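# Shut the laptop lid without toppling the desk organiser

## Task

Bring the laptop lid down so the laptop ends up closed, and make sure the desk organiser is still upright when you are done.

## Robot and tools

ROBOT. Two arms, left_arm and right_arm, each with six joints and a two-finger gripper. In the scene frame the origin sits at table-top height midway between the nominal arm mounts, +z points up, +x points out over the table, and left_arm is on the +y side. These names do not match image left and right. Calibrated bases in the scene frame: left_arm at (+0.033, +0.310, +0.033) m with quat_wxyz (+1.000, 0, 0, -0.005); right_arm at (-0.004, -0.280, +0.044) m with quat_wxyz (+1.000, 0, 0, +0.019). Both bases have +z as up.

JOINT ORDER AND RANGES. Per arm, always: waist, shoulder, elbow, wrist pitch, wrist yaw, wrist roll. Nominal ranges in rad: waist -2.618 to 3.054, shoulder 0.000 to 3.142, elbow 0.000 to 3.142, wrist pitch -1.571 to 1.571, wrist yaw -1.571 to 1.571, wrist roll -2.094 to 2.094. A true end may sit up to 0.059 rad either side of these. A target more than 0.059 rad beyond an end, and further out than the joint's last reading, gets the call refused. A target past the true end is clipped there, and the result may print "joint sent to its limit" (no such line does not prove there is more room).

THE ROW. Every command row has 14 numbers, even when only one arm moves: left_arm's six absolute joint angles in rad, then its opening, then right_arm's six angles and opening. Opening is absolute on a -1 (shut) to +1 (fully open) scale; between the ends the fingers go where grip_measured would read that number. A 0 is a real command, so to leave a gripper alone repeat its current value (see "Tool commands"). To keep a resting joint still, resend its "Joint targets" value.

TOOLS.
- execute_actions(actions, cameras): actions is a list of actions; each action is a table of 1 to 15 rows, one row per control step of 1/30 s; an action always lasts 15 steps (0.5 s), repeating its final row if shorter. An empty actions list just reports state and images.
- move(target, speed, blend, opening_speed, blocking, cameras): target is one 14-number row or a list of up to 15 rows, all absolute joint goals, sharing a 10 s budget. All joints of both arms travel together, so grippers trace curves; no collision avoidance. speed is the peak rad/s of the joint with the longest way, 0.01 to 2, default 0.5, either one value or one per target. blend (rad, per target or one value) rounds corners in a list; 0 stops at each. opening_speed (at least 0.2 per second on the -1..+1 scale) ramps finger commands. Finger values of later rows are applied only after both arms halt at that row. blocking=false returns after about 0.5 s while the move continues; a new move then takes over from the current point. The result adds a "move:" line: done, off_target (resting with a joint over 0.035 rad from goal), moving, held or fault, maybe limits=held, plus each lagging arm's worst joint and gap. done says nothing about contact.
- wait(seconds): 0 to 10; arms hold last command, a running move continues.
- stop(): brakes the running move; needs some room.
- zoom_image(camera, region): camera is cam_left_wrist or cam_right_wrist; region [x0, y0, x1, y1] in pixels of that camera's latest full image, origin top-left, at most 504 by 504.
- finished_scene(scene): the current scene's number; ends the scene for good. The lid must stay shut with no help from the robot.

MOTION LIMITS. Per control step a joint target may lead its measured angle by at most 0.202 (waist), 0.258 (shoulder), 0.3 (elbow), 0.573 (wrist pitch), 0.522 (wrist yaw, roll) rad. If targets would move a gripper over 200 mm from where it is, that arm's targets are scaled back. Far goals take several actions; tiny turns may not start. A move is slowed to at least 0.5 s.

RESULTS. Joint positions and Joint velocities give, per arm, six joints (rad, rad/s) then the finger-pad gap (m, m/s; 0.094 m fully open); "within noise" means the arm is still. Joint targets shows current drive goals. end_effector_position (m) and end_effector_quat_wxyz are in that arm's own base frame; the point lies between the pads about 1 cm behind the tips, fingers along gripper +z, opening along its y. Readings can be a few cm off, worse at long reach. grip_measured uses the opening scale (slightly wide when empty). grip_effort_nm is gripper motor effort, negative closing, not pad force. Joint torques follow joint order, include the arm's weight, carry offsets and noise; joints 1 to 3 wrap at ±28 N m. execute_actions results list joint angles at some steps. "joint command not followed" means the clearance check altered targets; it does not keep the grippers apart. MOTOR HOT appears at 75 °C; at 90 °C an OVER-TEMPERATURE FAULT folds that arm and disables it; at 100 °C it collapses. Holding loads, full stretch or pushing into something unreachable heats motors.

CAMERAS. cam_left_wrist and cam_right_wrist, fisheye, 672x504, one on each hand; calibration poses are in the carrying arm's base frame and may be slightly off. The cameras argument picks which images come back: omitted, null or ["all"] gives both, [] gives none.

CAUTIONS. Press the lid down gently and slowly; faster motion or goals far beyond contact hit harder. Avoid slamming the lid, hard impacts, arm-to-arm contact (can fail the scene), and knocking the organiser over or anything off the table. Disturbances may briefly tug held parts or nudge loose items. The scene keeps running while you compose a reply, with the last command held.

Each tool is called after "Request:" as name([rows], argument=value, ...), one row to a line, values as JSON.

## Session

Request:
execute_actions(actions=[])

Scene clock: 0.00 s.
left_arm: end_effector_position=(+0.1925, -0.3742, +0.1223) grip_measured=+1.000 grip_effort_nm=n/a end_effector_quat_wxyz=(+0.058, +0.855, +0.510, -0.070) | right_arm: end_effector_position=(+0.5559, +0.0414, +0.2063) grip_measured=+1.000 grip_effort_nm=n/a end_effector_quat_wxyz=(+0.426, +0.308, +0.850, +0.039)
Joint positions: left_arm=[-1.039 2.04 1.852 -1.265 0.139 1.018 0.094] | right_arm=[0.177 1.981 1.763 -0.517 0.331 0.724 0.094]
Joint velocities: within noise
Joint torques (N m): no reading
Heat: left arm: 28 °C; right arm: 28 °C.
Joint targets: left_arm=[-1.039 2.038 1.855 -1.284 0.149 1.019] | right_arm=[0.177 1.971 1.772 -0.520 0.338 0.722]
Tool commands: left_gripper/opening=+1.0 right_gripper/opening=+1.0
camera_calibration:
cam_left_wrist: T_world_to_cam=[[-0.848107, 0.524899, -0.0720743, 0.369756], [0.458287, 0.795038, 0.397351, 0.19543], [0.265871, 0.303966, -0.914832, 0.288286], [0, 0, 0, 1]] pos_world=[0.147383, -0.437088, 0.212729]
cam_right_wrist: T_world_to_cam=[[-0.475228, -0.780365, -0.406434, 0.383642], [-0.786128, 0.584051, -0.202205, 0.484174], [0.395172, 0.223416, -0.891024, 0.0636111], [0, 0, 0, 1]] pos_world=[0.537803, 0.00238604, 0.310506]

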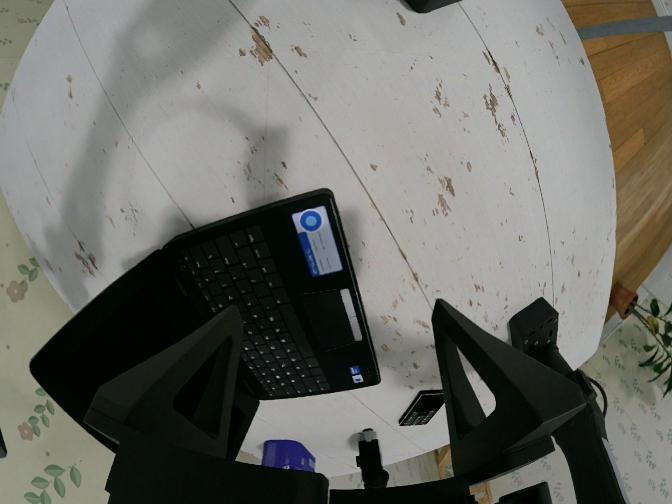

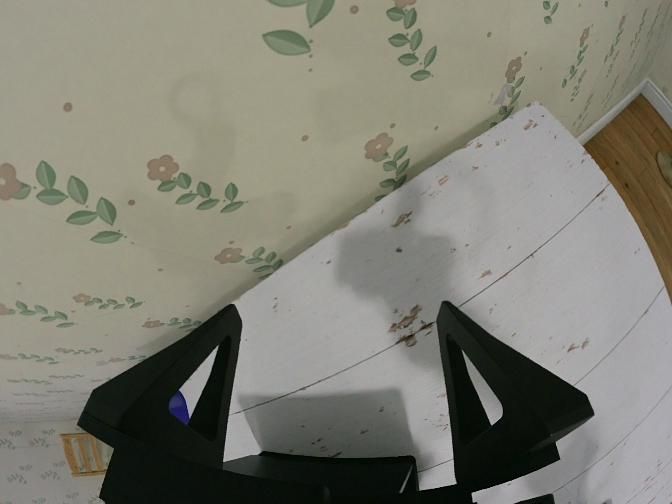

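Request:
move(target=[-1.039,2.038,1.855,-1.284,0.149,1.019,1,-0.006,2.327,1.86,-0.53,-0.9,0,-1], speed=0.6)

Scene clock: 43.03 s.
left_arm: end_effector_position=(+0.1925, -0.3742, +0.1223) grip_measured=+1.000 grip_effort_nm=-0.012 end_effector_quat_wxyz=(+0.058, +0.855, +0.510, -0.070) | right_arm: end_effector_position=(+0.5428, +0.1383, +0.1044) grip_measured=-0.996 grip_effort_nm=-0.159 end_effector_quat_wxyz=(+0.256, -0.116, +0.867, +0.411)
Joint positions: left_arm=[-1.039 2.04 1.852 -1.265 0.139 1.018 0.094] | right_arm=[0 2.302 1.833 -0.521 -0.881 0.015 0]
Joint velocities: within noise
Joint torques (N m): left_arm=[-0.05 -10.66 6.87 0.55 0.15 0.02] | right_arm=[-0.46 -13.34 9.88 1.44 -0.58 -0.14]
Heat: left arm: 30 °C; right arm: 40 °C.
Joint targets: left_arm=[-1.039 2.038 1.855 -1.284 0.149 1.019] | right_arm=[-0.006 2.327 1.860 -0.530 -0.900 0.000]
move: done
camera_calibration:
cam_left_wrist: T_world_to_cam=[[-0.848107, 0.524899, -0.0720743, 0.369756], [0.458287, 0.795038, 0.397351, 0.19543], [0.265871, 0.303966, -0.914832, 0.288286], [0, 0, 0, 1]] pos_world=[0.147383, -0.437088, 0.212729]
cam_right_wrist: T_world_to_cam=[[0.375992, -0.590276, -0.714286, -0.0445372], [-0.897663, -0.423238, -0.122761, 0.588162], [-0.22985, 0.687345, -0.689003, 0.210323], [0, 0, 0, 1]] pos_world=[0.59306, 0.0780783, 0.185305]

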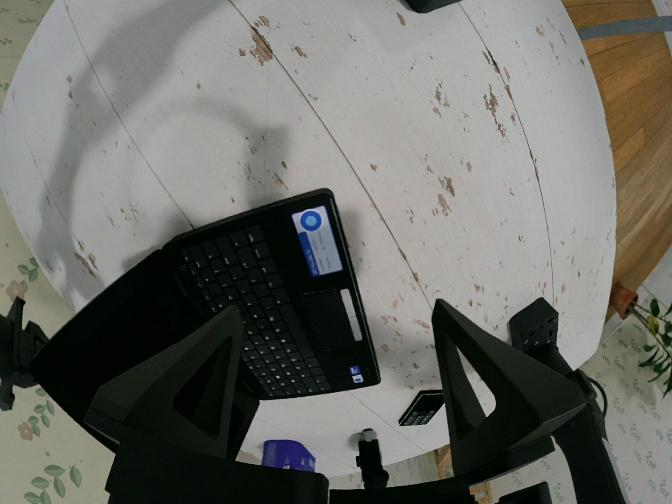

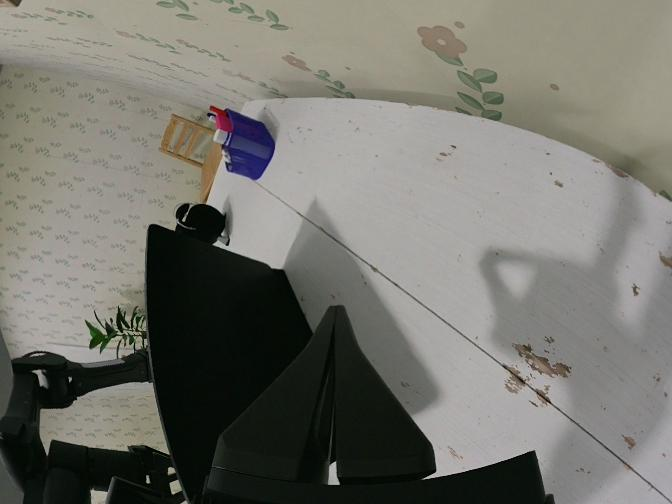

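Request:
move([
  [-0.9,1.7,1.7,-1.3,0.1,1.0,1,-0.006,2.327,1.86,-0.53,-0.9,0,-1],
  [0.5,1.5,1.5,-1.3,0.1,0.8,1,-0.006,2.327,1.86,-0.53,-0.9,0,-1],
], speed=0.9, blend=0.1, cameras=[])

Request:
move([
  [0.5,1.5,1.5,-1.3,0.1,0.8,1,0.069,2.025,1.487,-0.662,-0.9,0,-1],
  [0.5,1.5,1.5,-1.3,0.1,0.8,1,0.124,1.975,1.449,-0.874,-0.9,0,-1],
], speed=0.3, blend=0.05)

Scene clock: 75.93 s.
left_arm: end_effector_position=(+0.2915, +0.1424, +0.2046) grip_measured=+1.000 grip_effort_nm=-0.027 end_effector_quat_wxyz=(+0.144, +0.159, +0.975, +0.055) | right_arm: end_effector_position=(+0.5427, +0.1384, +0.1044) grip_measured=-0.996 grip_effort_nm=-0.154 end_effector_quat_wxyz=(+0.256, -0.116, +0.867, +0.411)
Joint positions: left_arm=[0.5 1.521 1.518 -1.272 0.089 0.811 0.094] | right_arm=[0 2.302 1.833 -0.521 -0.882 0.014 0]
Joint velocities: within noise
Joint torques (N m): left_arm=[-0.08 -7.39 5.38 0.8 0.12 -0.08] | right_arm=[-0.5 -13.34 9.84 1.43 -0.54 -0.16]
Heat: left arm: 31 °C; right arm: 36 °C.
Joint targets: left_arm=[0.500 1.500 1.500 -1.300 0.100 0.800] | right_arm=[-0.006 2.327 1.860 -0.530 -0.900 0.000]
move: done
No camera images: "cameras" was empty.

Scene clock: 78.50 s.
left_arm: end_effector_position=(+0.2914, +0.1423, +0.2044) grip_measured=+1.000 grip_effort_nm=-0.027 end_effector_quat_wxyz=(+0.143, +0.159, +0.975, +0.055) | right_arm: end_effector_position=(+0.3915, +0.1796, +0.0945) grip_measured=-0.996 grip_effort_nm=-0.154 end_effector_quat_wxyz=(+0.058, -0.081, +0.901, +0.422)
Joint positions: left_arm=[0.5 1.521 1.517 -1.272 0.089 0.81 0.094] | right_arm=[0.107 2.021 1.462 -0.826 -0.866 0.014 0]
Joint velocities: within noise
Joint torques (N m): left_arm=[-0.06 -7.39 5.38 0.8 0.13 -0.08] | right_arm=[1.42 -16.87 5.56 0.51 -0.75 -0.16]
Heat: left arm: 31 °C; right arm: 37 °C.
Joint targets: left_arm=[0.500 1.500 1.500 -1.300 0.100 0.800] | right_arm=[0.124 1.975 1.449 -0.874 -0.900 0.000]
move: off_target (right_arm); right_arm: the wrist pitch is farthest, 0.048 rad from its target
camera_calibration:
cam_left_wrist: T_world_to_cam=[[-0.345981, -0.916654, -0.200105, 0.273394], [-0.908418, 0.273929, 0.315816, 0.195903], [-0.23468, 0.291045, -0.927479, 0.330349], [0, 0, 0, 1]] pos_world=[0.350077, 0.100798, 0.29923]
cam_right_wrist: T_world_to_cam=[[0.134211, -0.591136, -0.795328, 0.132144], [-0.826828, -0.509184, 0.23893, 0.422125], [-0.546208, 0.625532, -0.557105, 0.262898], [0, 0, 0, 1]] pos_world=[0.474886, 0.128603, 0.150701]

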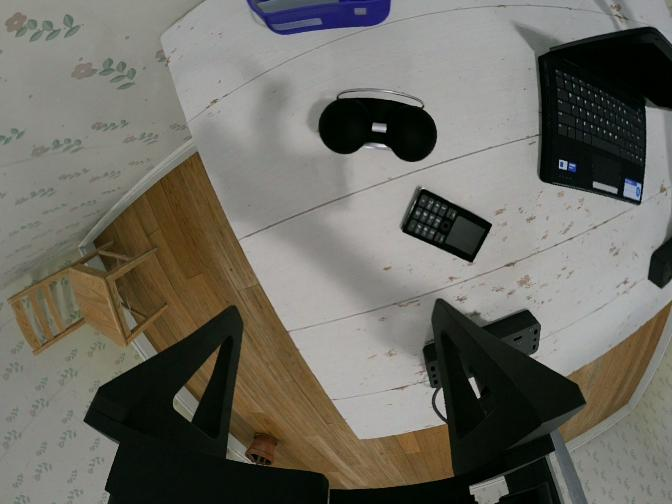

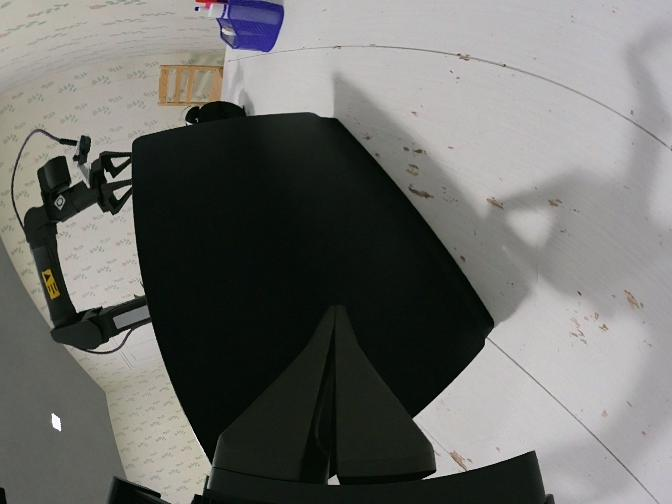

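Good. Left image shows the lid. Continue.

Request:
move([
  [0.5,1.5,1.5,-1.3,0.1,0.8,1,0.19,1.936,1.292,-0.856,-0.9,0,-1],
  [0.5,1.5,1.5,-1.3,0.1,0.8,1,0.232,1.929,1.125,-0.696,-0.9,0,-1],
  [0.5,1.5,1.5,-1.3,0.1,0.8,1,0.253,1.975,1.036,-0.561,-0.9,0,-1],
], speed=0.25, blend=0.05)

Scene clock: 84.83 s.
left_arm: end_effector_position=(+0.2913, +0.1423, +0.2044) grip_measured=+1.000 grip_effort_nm=-0.027 end_effector_quat_wxyz=(+0.143, +0.159, +0.975, +0.054) | right_arm: end_effector_position=(+0.2979, +0.2181, +0.0318) grip_measured=-0.997 grip_effort_nm=-0.159 end_effector_quat_wxyz=(+0.002, -0.128, +0.887, +0.444)
Joint positions: left_arm=[0.5 1.521 1.517 -1.273 0.089 0.81 0.094] | right_arm=[0.237 1.953 1.056 -0.546 -0.913 0.014 0]
Joint velocities: within noise
Joint torques (N m): left_arm=[-0.08 -7.39 5.39 0.81 0.13 -0.08] | right_arm=[1.37 -8.49 3.95 0.71 -0.32 -0.15]
Heat: left arm: 31 °C; right arm: 38 °C.
Joint targets: left_arm=[0.500 1.500 1.500 -1.300 0.100 0.800] | right_arm=[0.253 1.975 1.036 -0.561 -0.900 0.000]
move: done
camera_calibration:
cam_left_wrist: T_world_to_cam=[[-0.346048, -0.916691, -0.199821, 0.273288], [-0.908312, 0.273987, 0.31607, 0.19576], [-0.23499, 0.290876, -0.927454, 0.330427], [0, 0, 0, 1]] pos_world=[0.350029, 0.100772, 0.299191]
cam_right_wrist: T_world_to_cam=[[0.159954, -0.542052, -0.824982, 0.100089], [-0.732443, -0.625458, 0.268943, 0.375599], [-0.661772, 0.561233, -0.497066, 0.199286], [0, 0, 0, 1]] pos_world=[0.390977, 0.177329, 0.0806147]

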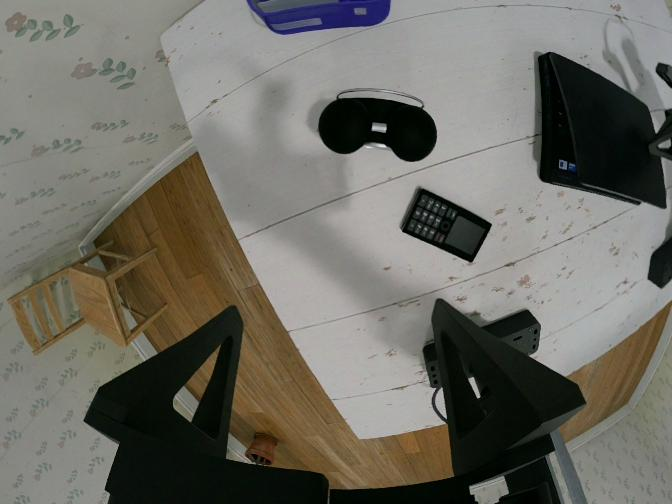

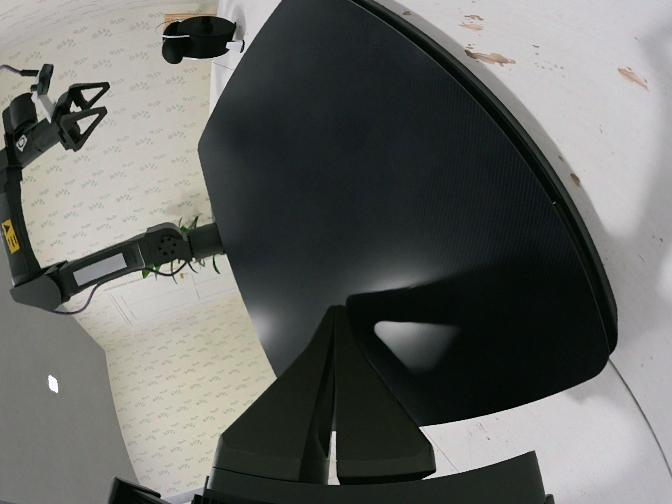

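Request:
move([
  [0.5,1.5,1.5,-1.3,0.1,0.8,1,0.255,2.055,0.996,-0.441,-0.9,0,-1],
  [0.5,1.5,1.5,-1.3,0.1,0.8,1,0.255,2.09,0.985,-0.4,-0.9,0,-1],
], speed=0.12, blend=0.05)

Request:
zoom_image(camera="cam_left_wrist", region=[522, 20, 672, 220])

Scene clock: 94.50 s.
left_arm: end_effector_position=(+0.2913, +0.1423, +0.2044) grip_measured=+1.000 grip_effort_nm=-0.022 end_effector_quat_wxyz=(+0.143, +0.159, +0.975, +0.054) | right_arm: end_effector_position=(+0.2912, +0.2241, +0.0003) grip_measured=-0.997 grip_effort_nm=-0.154 end_effector_quat_wxyz=(-0.007, -0.130, +0.877, +0.462)
Joint positions: left_arm=[0.5 1.521 1.517 -1.273 0.089 0.81 0.094] | right_arm=[0.246 2.047 1.006 -0.411 -0.955 0.014 0]
Joint velocities: within noise
Joint torques (N m): left_arm=[-0.06 -7.39 5.39 0.81 0.12 -0.08] | right_arm=[0.8 -6.83 3.21 0.94 0.08 -0.15]
Heat: left arm: 32 °C; right arm: 36 °C.
Joint targets: left_arm=[0.500 1.500 1.500 -1.300 0.100 0.800] | right_arm=[0.255 2.090 0.985 -0.400 -0.900 0.000]
move: off_target (right_arm); blend cut to 0.0205 rad at target 1; right_arm: the wrist yaw is farthest, 0.055 rad from its target
camera_calibration:
cam_left_wrist: T_world_to_cam=[[-0.346048, -0.916691, -0.199821, 0.273288], [-0.908312, 0.273987, 0.31607, 0.19576], [-0.23499, 0.290876, -0.927454, 0.330427], [0, 0, 0, 1]] pos_world=[0.350029, 0.100772, 0.299191]
cam_right_wrist: T_world_to_cam=[[0.152124, -0.507724, -0.847982, 0.0730339], [-0.718819, -0.64569, 0.25765, 0.383515], [-0.678349, 0.570351, -0.463187, 0.17864], [0, 0, 0, 1]] pos_world=[0.385748, 0.182826, 0.0458624]

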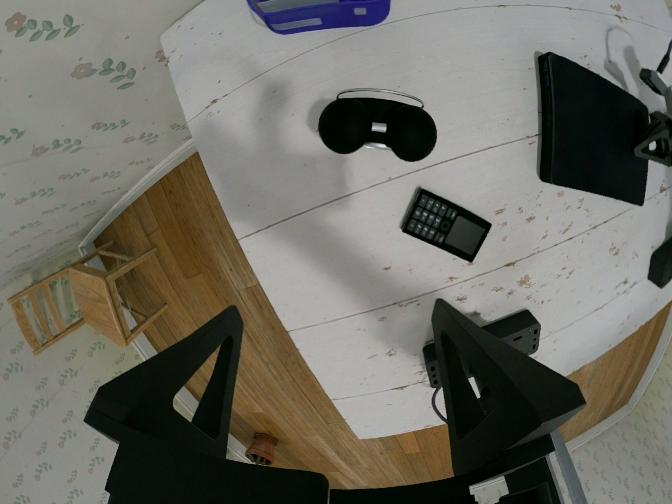

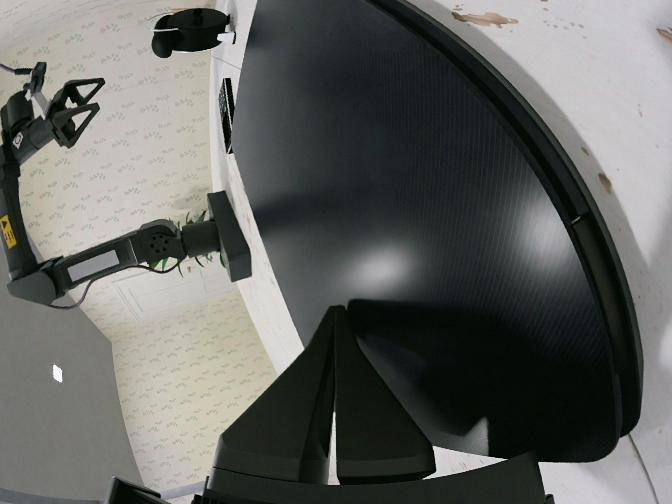

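Scaled by 2.520 from the camera's 672x504 image, which has a finer 960x720 frame.

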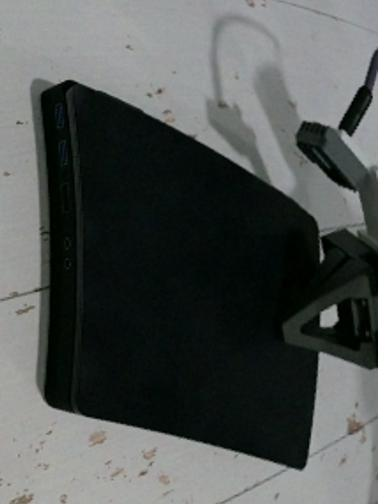

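Yaw is deflecting as in scene 1: same contact signature. One further small press, then lift.

Request:
move([
  [0.5,1.5,1.5,-1.3,0.1,0.8,1,0.255,2.124,0.981,-0.357,-0.9,0,-1],
  [0.5,1.5,1.5,-1.3,0.1,0.8,1,0.25,1.87,1.1,-0.6,-0.9,0,-1],
], speed=[0.1,0.4])

Request:
zoom_image(camera="cam_left_wrist", region=[522, 20, 672, 220])

Scene clock: 104.60 s.
left_arm: end_effector_position=(+0.2913, +0.1423, +0.2044) grip_measured=+1.000 grip_effort_nm=-0.017 end_effector_quat_wxyz=(+0.143, +0.159, +0.975, +0.054) | right_arm: end_effector_position=(+0.3035, +0.2215, +0.0562) grip_measured=-0.997 grip_effort_nm=-0.144 end_effector_quat_wxyz=(+0.024, -0.143, +0.887, +0.439)
Joint positions: left_arm=[0.5 1.521 1.517 -1.273 0.089 0.81 0.094] | right_arm=[0.248 1.89 1.088 -0.589 -0.897 0.014 0]
Joint velocities: within noise
Joint torques (N m): left_arm=[-0.08 -7.39 5.41 0.81 0.12 -0.08] | right_arm=[0.18 -12.25 7.17 0.79 -0.48 -0.16]
Heat: left arm: 32 °C; right arm: 34 °C.
Joint targets: left_arm=[0.500 1.500 1.500 -1.300 0.100 0.800] | right_arm=[0.250 1.870 1.100 -0.600 -0.900 0.000]
move: done
camera_calibration:
cam_left_wrist: T_world_to_cam=[[-0.346048, -0.916691, -0.199821, 0.273288], [-0.908312, 0.273987, 0.31607, 0.19576], [-0.23499, 0.290876, -0.927454, 0.330427], [0, 0, 0, 1]] pos_world=[0.350029, 0.100772, 0.299191]
cam_right_wrist: T_world_to_cam=[[0.209347, -0.543086, -0.813162, 0.105825], [-0.74072, -0.63096, 0.230702, 0.381206], [-0.638363, 0.554028, -0.534364, 0.209833], [0, 0, 0, 1]] pos_world=[0.394163, 0.181744, 0.110235]

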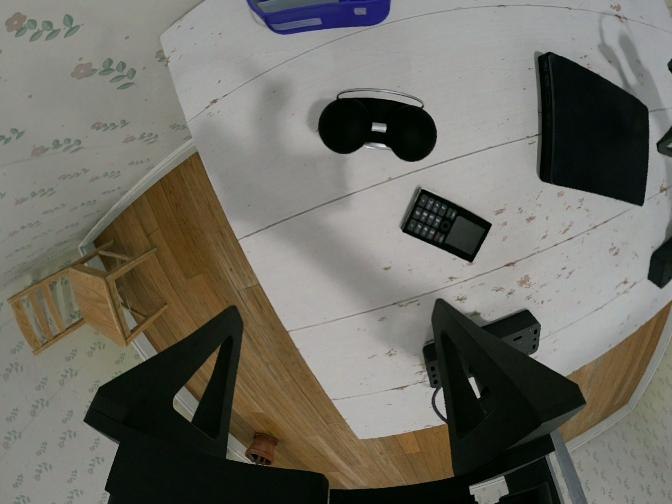

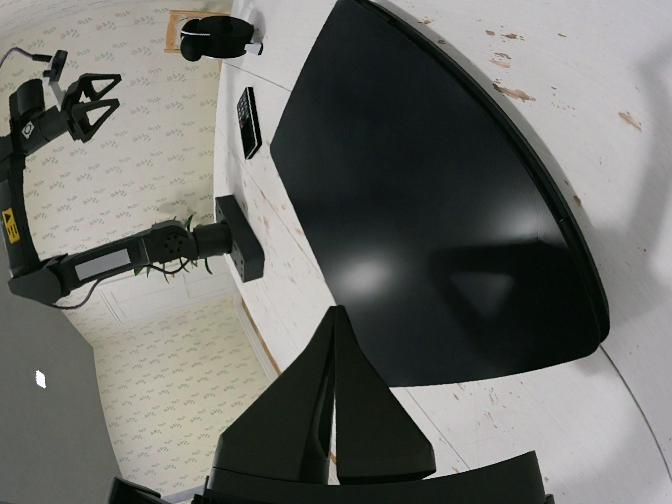

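Scaled by 2.520 from the camera's 672x504 image, which has a finer 960x720 frame.

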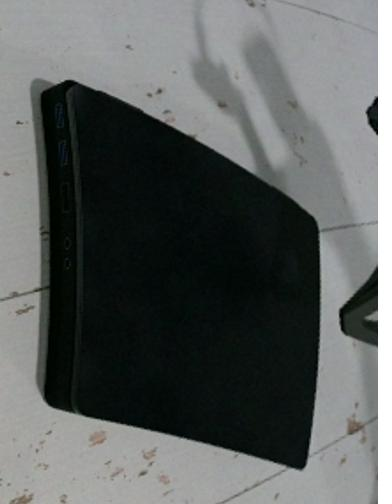

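Request:
finished_scene(scene=2)

The scene is finished: the task was done.


## Next scene

The same job, from a new start.

Request:
execute_actions(actions=[])

Scene clock: 0.00 s.
left_arm: end_effector_position=(+0.3901, +0.1860, +0.1909) grip_measured=+1.000 grip_effort_nm=n/a end_effector_quat_wxyz=(+0.739, -0.390, +0.544, -0.077) | right_arm: end_effector_position=(+0.3611, +0.1455, +0.1127) grip_measured=+1.000 grip_effort_nm=n/a end_effector_quat_wxyz=(+0.127, +0.074, +0.988, +0.046)
Joint positions: left_arm=[0.391 1.7 0.438 1.367 -0.125 -0.713 0.094] | right_arm=[0.396 1.772 1.432 -0.963 0.033 0.54 0.094]
Joint velocities: within noise
Joint torques (N m): no reading
Heat: left arm: 28 °C; right arm: 28 °C.
Joint targets: left_arm=[0.391 1.696 0.443 1.364 -0.126 -0.708] | right_arm=[0.396 1.763 1.440 -0.963 0.037 0.539]
Tool commands: left_gripper/opening=+1.0 right_gripper/opening=+1.0
camera_calibration:
cam_left_wrist: T_world_to_cam=[[0.363904, -0.703122, 0.610895, -0.126575], [-0.162613, -0.69375, -0.701618, 0.361227], [0.917132, 0.155982, -0.366796, -0.202985], [0, 0, 0, 1]] pos_world=[0.290965, 0.193266, 0.256313]
cam_right_wrist: T_world_to_cam=[[-0.179085, -0.967677, -0.177568, 0.228834], [-0.928119, 0.106295, 0.356786, 0.309085], [-0.326379, 0.228699, -0.917155, 0.29668], [0, 0, 0, 1]] pos_world=[0.424679, 0.120733, 0.202458]

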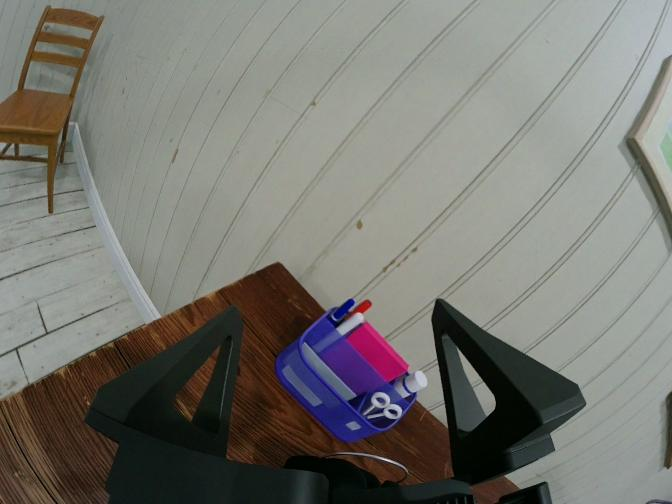

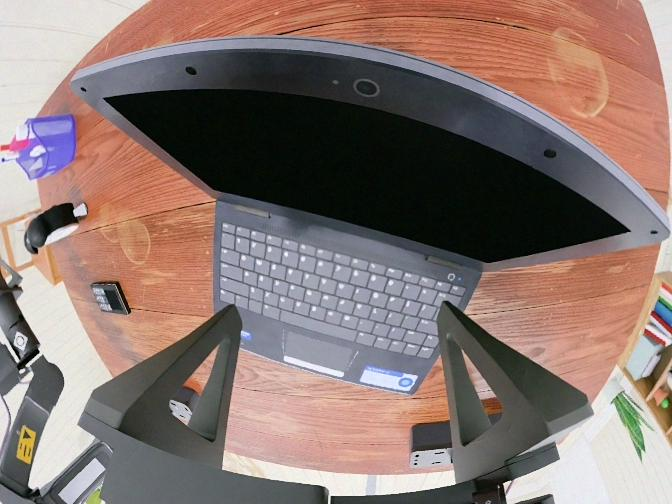

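Request:
move([
  [0.391,1.696,0.443,1.364,-0.126,-0.708,1,0.35,1.52,1.545,-1.5,0.037,0.539,-1],
  [0.391,1.696,0.443,1.364,-0.126,-0.708,1,-0.7,1.52,1.545,-1.5,0,0,-1],
  [0.391,1.696,0.443,1.364,-0.126,-0.708,1,-0.55,2.06,1.484,-0.624,-0.9,0,-1],
  [0.391,1.696,0.443,1.364,-0.126,-0.708,1,-0.165,2.06,1.484,-0.624,-0.9,0,-1],
], speed=0.8, blend=0.06, opening_speed=2)

Scene clock: 55.47 s.
left_arm: end_effector_position=(+0.3901, +0.1860, +0.1909) grip_measured=+1.000 grip_effort_nm=-0.002 end_effector_quat_wxyz=(+0.739, -0.390, +0.544, -0.077) | right_arm: end_effector_position=(+0.4711, +0.0591, +0.1071) grip_measured=-0.997 grip_effort_nm=-0.149 end_effector_quat_wxyz=(+0.219, -0.007, +0.890, +0.400)
Joint positions: left_arm=[0.391 1.7 0.438 1.367 -0.125 -0.713 0.094] | right_arm=[-0.17 2.044 1.49 -0.602 -0.878 0.011 0]
Joint velocities: within noise
Joint torques (N m): left_arm=[-0.08 -6.27 5.83 2.07 -0.03 0.07] | right_arm=[0.49 -11.36 6.57 1.13 -0.6 -0.14]
Heat: left arm: 30 °C; right arm: 32 °C.
Joint targets: left_arm=[0.391 1.696 0.443 1.364 -0.126 -0.708] | right_arm=[-0.165 2.060 1.484 -0.624 -0.900 0.000]
move: done
camera_calibration:
cam_left_wrist: T_world_to_cam=[[0.363904, -0.703122, 0.610895, -0.126575], [-0.162613, -0.69375, -0.701618, 0.361227], [0.917132, 0.155982, -0.366796, -0.202985], [0, 0, 0, 1]] pos_world=[0.290965, 0.193266, 0.256313]
cam_right_wrist: T_world_to_cam=[[0.150882, -0.627787, -0.763621, 0.0510831], [-0.964014, -0.26448, 0.026956, 0.496499], [-0.218885, 0.732075, -0.645101, 0.237709], [0, 0, 0, 1]] pos_world=[0.522956, -0.0106375, 0.178971]

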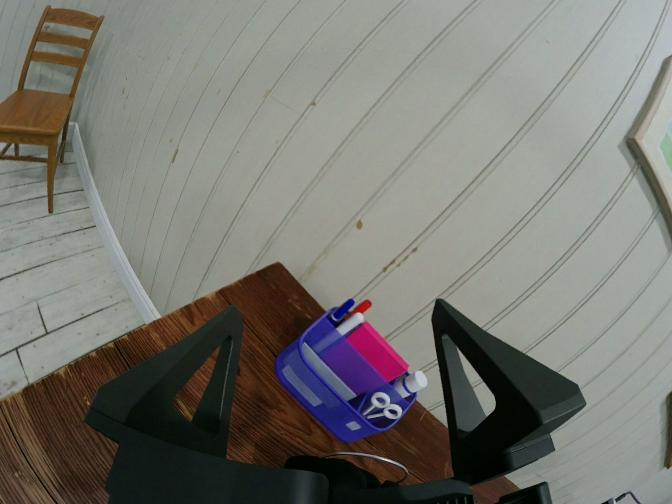

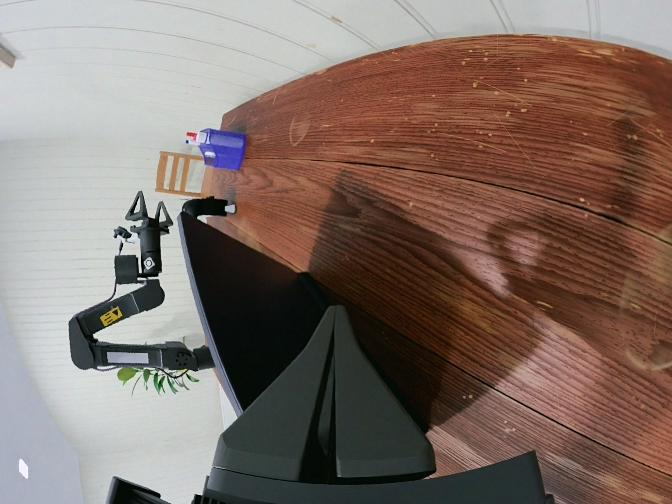

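Request:
move([
  [0.391,1.696,0.443,1.364,-0.126,-0.708,1,-0.105,1.806,1.205,-0.699,-0.9,0,-1],
  [0.391,1.696,0.443,1.364,-0.126,-0.708,1,-0.045,1.662,1.051,-0.789,-0.9,0,-1],
], speed=0.3, blend=0.05, cameras=["cam_right_wrist"])

Scene clock: 61.67 s.
left_arm: end_effector_position=(+0.3901, +0.1860, +0.1909) grip_measured=+1.000 grip_effort_nm=-0.002 end_effector_quat_wxyz=(+0.739, -0.390, +0.544, -0.077) | right_arm: end_effector_position=(+0.3310, +0.1204, +0.1057) grip_measured=-0.997 grip_effort_nm=-0.144 end_effector_quat_wxyz=(+0.102, -0.012, +0.899, +0.425)
Joint positions: left_arm=[0.391 1.7 0.438 1.367 -0.125 -0.713 0.094] | right_arm=[-0.058 1.697 1.067 -0.736 -0.889 0.013 0]
Joint velocities: within noise
Joint torques (N m): left_arm=[-0.09 -6.26 5.82 2.07 -0.03 0.07] | right_arm=[1.1 -12.19 5.2 0.48 -0.52 -0.14]
Heat: left arm: 30 °C; right arm: 32 °C.
Joint targets: left_arm=[0.391 1.696 0.443 1.364 -0.126 -0.708] | right_arm=[-0.045 1.662 1.051 -0.789 -0.900 0.000]
move: off_target (right_arm); right_arm: the wrist pitch is farthest, 0.053 rad from its target
camera_calibration:
cam_right_wrist: T_world_to_cam=[[0.0563374, -0.588672, -0.806407, 0.140773], [-0.902218, -0.375922, 0.21139, 0.351125], [-0.427585, 0.715646, -0.552289, 0.222504], [0, 0, 0, 1]] pos_world=[0.404, 0.0556305, 0.162183]
Images, in order (width x height): cam_right_wrist 672x504.

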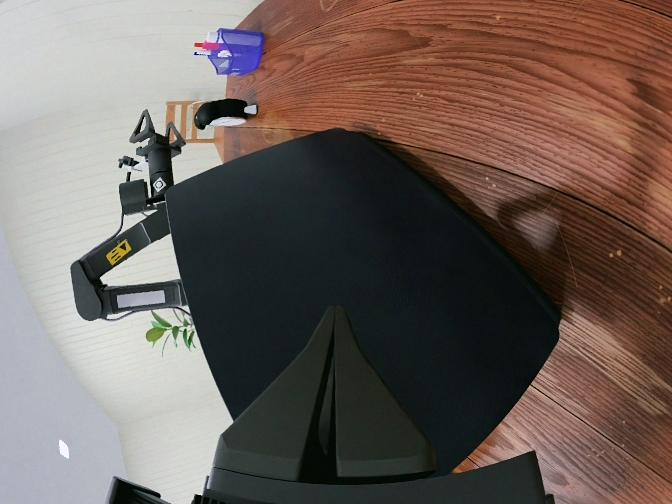

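Request:
move([
  [0.391,1.696,0.443,1.364,-0.126,-0.708,1,0.022,1.621,0.902,-0.781,-0.9,0,-1],
  [0.391,1.696,0.443,1.364,-0.126,-0.708,1,0.073,1.631,0.749,-0.618,-0.9,0,-1],
  [0.391,1.696,0.443,1.364,-0.126,-0.708,1,0.099,1.698,0.655,-0.457,-0.9,0,-1],
], speed=0.25, blend=0.05, cameras=["cam_right_wrist"])

Scene clock: 68.40 s.
left_arm: end_effector_position=(+0.3901, +0.1860, +0.1909) grip_measured=+1.000 grip_effort_nm=-0.017 end_effector_quat_wxyz=(+0.739, -0.390, +0.544, -0.077) | right_arm: end_effector_position=(+0.2359, +0.1614, +0.0259) grip_measured=-0.997 grip_effort_nm=-0.154 end_effector_quat_wxyz=(+0.027, -0.057, +0.898, +0.435)
Joint positions: left_arm=[0.391 1.7 0.438 1.367 -0.125 -0.713 0.094] | right_arm=[0.087 1.677 0.671 -0.457 -0.897 0.012 0]
Joint velocities: within noise
Joint torques (N m): left_arm=[-0.08 -6.27 5.82 2.07 -0.03 0.07] | right_arm=[1.06 -5.08 3.79 0.81 -0.45 -0.14]
Heat: left arm: 30 °C; right arm: 32 °C.
Joint targets: left_arm=[0.391 1.696 0.443 1.364 -0.126 -0.708] | right_arm=[0.099 1.698 0.655 -0.457 -0.900 0.000]
move: done
camera_calibration:
cam_right_wrist: T_world_to_cam=[[0.0626381, -0.574057, -0.816416, 0.102346], [-0.813133, -0.503673, 0.291767, 0.295194], [-0.578697, 0.64558, -0.498334, 0.153957], [0, 0, 0, 1]] pos_world=[0.322716, 0.108043, 0.0741511]
Images, in order (width x height): cam_right_wrist 672x504.

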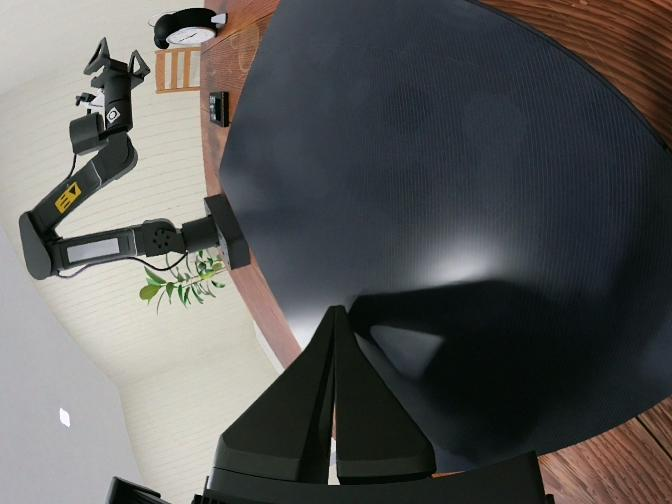

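Request:
move([
  [0.391,1.696,0.443,1.364,-0.126,-0.708,1,0.1,1.811,0.609,-0.298,-0.9,0,-1],
  [0.391,1.696,0.443,1.364,-0.126,-0.708,1,0.1,1.9,0.592,-0.19,-0.9,0,-1],
], speed=0.13, blend=0.04, cameras=["cam_right_wrist"])

Request:
move(target=[0.391,1.696,0.443,1.364,-0.126,-0.708,1,0.05,1.6,0.8,-0.5,-0.9,0,-1], speed=0.4)

Scene clock: 80.83 s.
left_arm: end_effector_position=(+0.3901, +0.1860, +0.1909) grip_measured=+1.000 grip_effort_nm=-0.012 end_effector_quat_wxyz=(+0.739, -0.390, +0.544, -0.077) | right_arm: end_effector_position=(+0.2345, +0.1749, -0.0018) grip_measured=-0.997 grip_effort_nm=-0.149 end_effector_quat_wxyz=(+0.026, -0.062, +0.869, +0.491)
Joint positions: left_arm=[0.391 1.7 0.438 1.367 -0.125 -0.713 0.094] | right_arm=[0.089 1.854 0.616 -0.216 -1.024 0.012 0]
Joint velocities: within noise
Joint torques (N m): left_arm=[-0.08 -6.27 5.82 2.06 -0.03 0.07] | right_arm=[0.92 -3.58 2.02 1.11 0.76 -0.14]
Heat: left arm: 30 °C; right arm: 30 °C.
Joint targets: left_arm=[0.391 1.696 0.443 1.364 -0.126 -0.708] | right_arm=[0.100 1.900 0.592 -0.190 -0.900 0.000]
move: off_target (right_arm); right_arm: the wrist yaw is farthest, 0.124 rad from its target
camera_calibration:
cam_right_wrist: T_world_to_cam=[[0.0691704, -0.465691, -0.88224, 0.0669669], [-0.803875, -0.549719, 0.227144, 0.314608], [-0.590763, 0.693499, -0.412382, 0.125277], [0, 0, 0, 1]] pos_world=[0.322283, 0.117252, 0.0392817]
Images, in order (width x height): cam_right_wrist 672x504.

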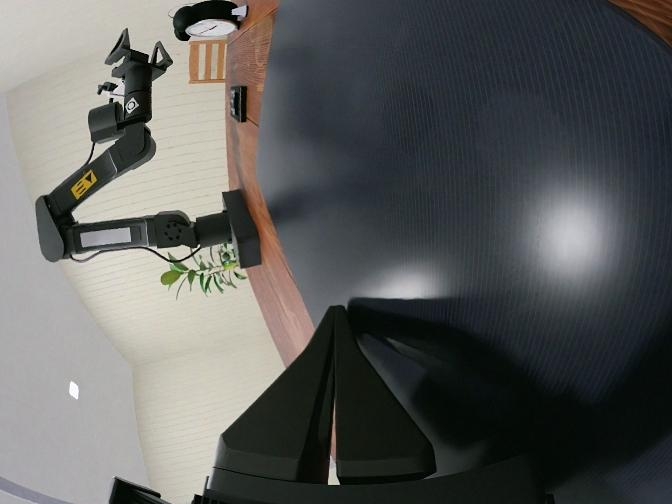

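Scene clock: 82.37 s.
left_arm: end_effector_position=(+0.3901, +0.1860, +0.1909) grip_measured=+1.000 grip_effort_nm=-0.012 end_effector_quat_wxyz=(+0.739, -0.390, +0.544, -0.077) | right_arm: end_effector_position=(+0.2774, +0.1565, +0.0647) grip_measured=-0.997 grip_effort_nm=-0.149 end_effector_quat_wxyz=(+0.095, -0.073, +0.893, +0.434)
Joint positions: left_arm=[0.391 1.7 0.438 1.367 -0.125 -0.713 0.094] | right_arm=[0.057 1.621 0.784 -0.488 -0.898 0.012 0]
Joint velocities: within noise
Joint torques (N m): left_arm=[-0.08 -6.28 5.83 2.07 -0.03 0.07] | right_arm=[-0.61 -9.31 7.49 1.01 -0.42 -0.14]
Heat: left arm: 30 °C; right arm: 30 °C.
Joint targets: left_arm=[0.391 1.696 0.443 1.364 -0.126 -0.708] | right_arm=[0.050 1.600 0.800 -0.500 -0.900 0.000]
move: done
camera_calibration:
cam_left_wrist: T_world_to_cam=[[0.363904, -0.703122, 0.610895, -0.126575], [-0.162613, -0.69375, -0.701618, 0.361227], [0.917132, 0.155982, -0.366796, -0.202985], [0, 0, 0, 1]] pos_world=[0.290965, 0.193266, 0.256313]
cam_right_wrist: T_world_to_cam=[[0.157956, -0.56891, -0.807088, 0.100761], [-0.859758, -0.481239, 0.170957, 0.332309], [-0.485661, 0.666897, -0.565139, 0.175652], [0, 0, 0, 1]] pos_world=[0.355097, 0.100102, 0.12378]

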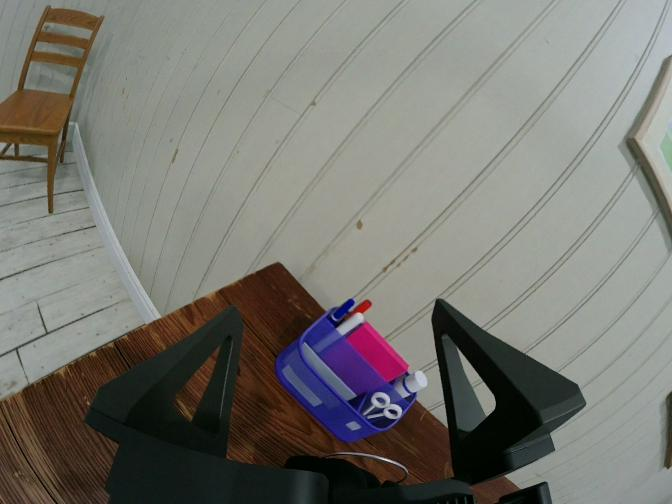

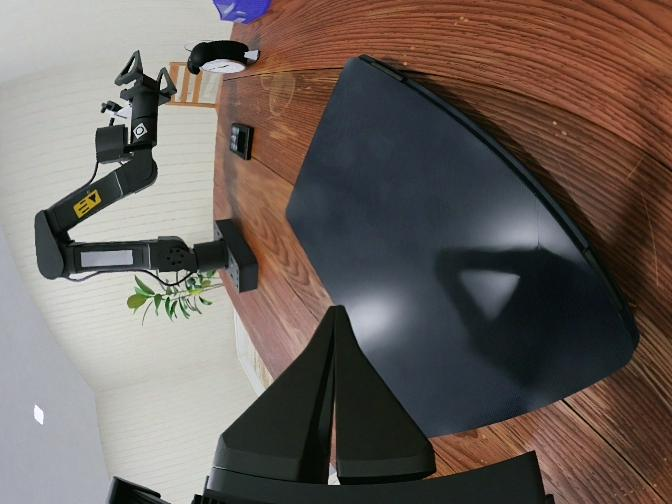

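Request:
finished_scene(scene=3)

The scene is finished: the task was done.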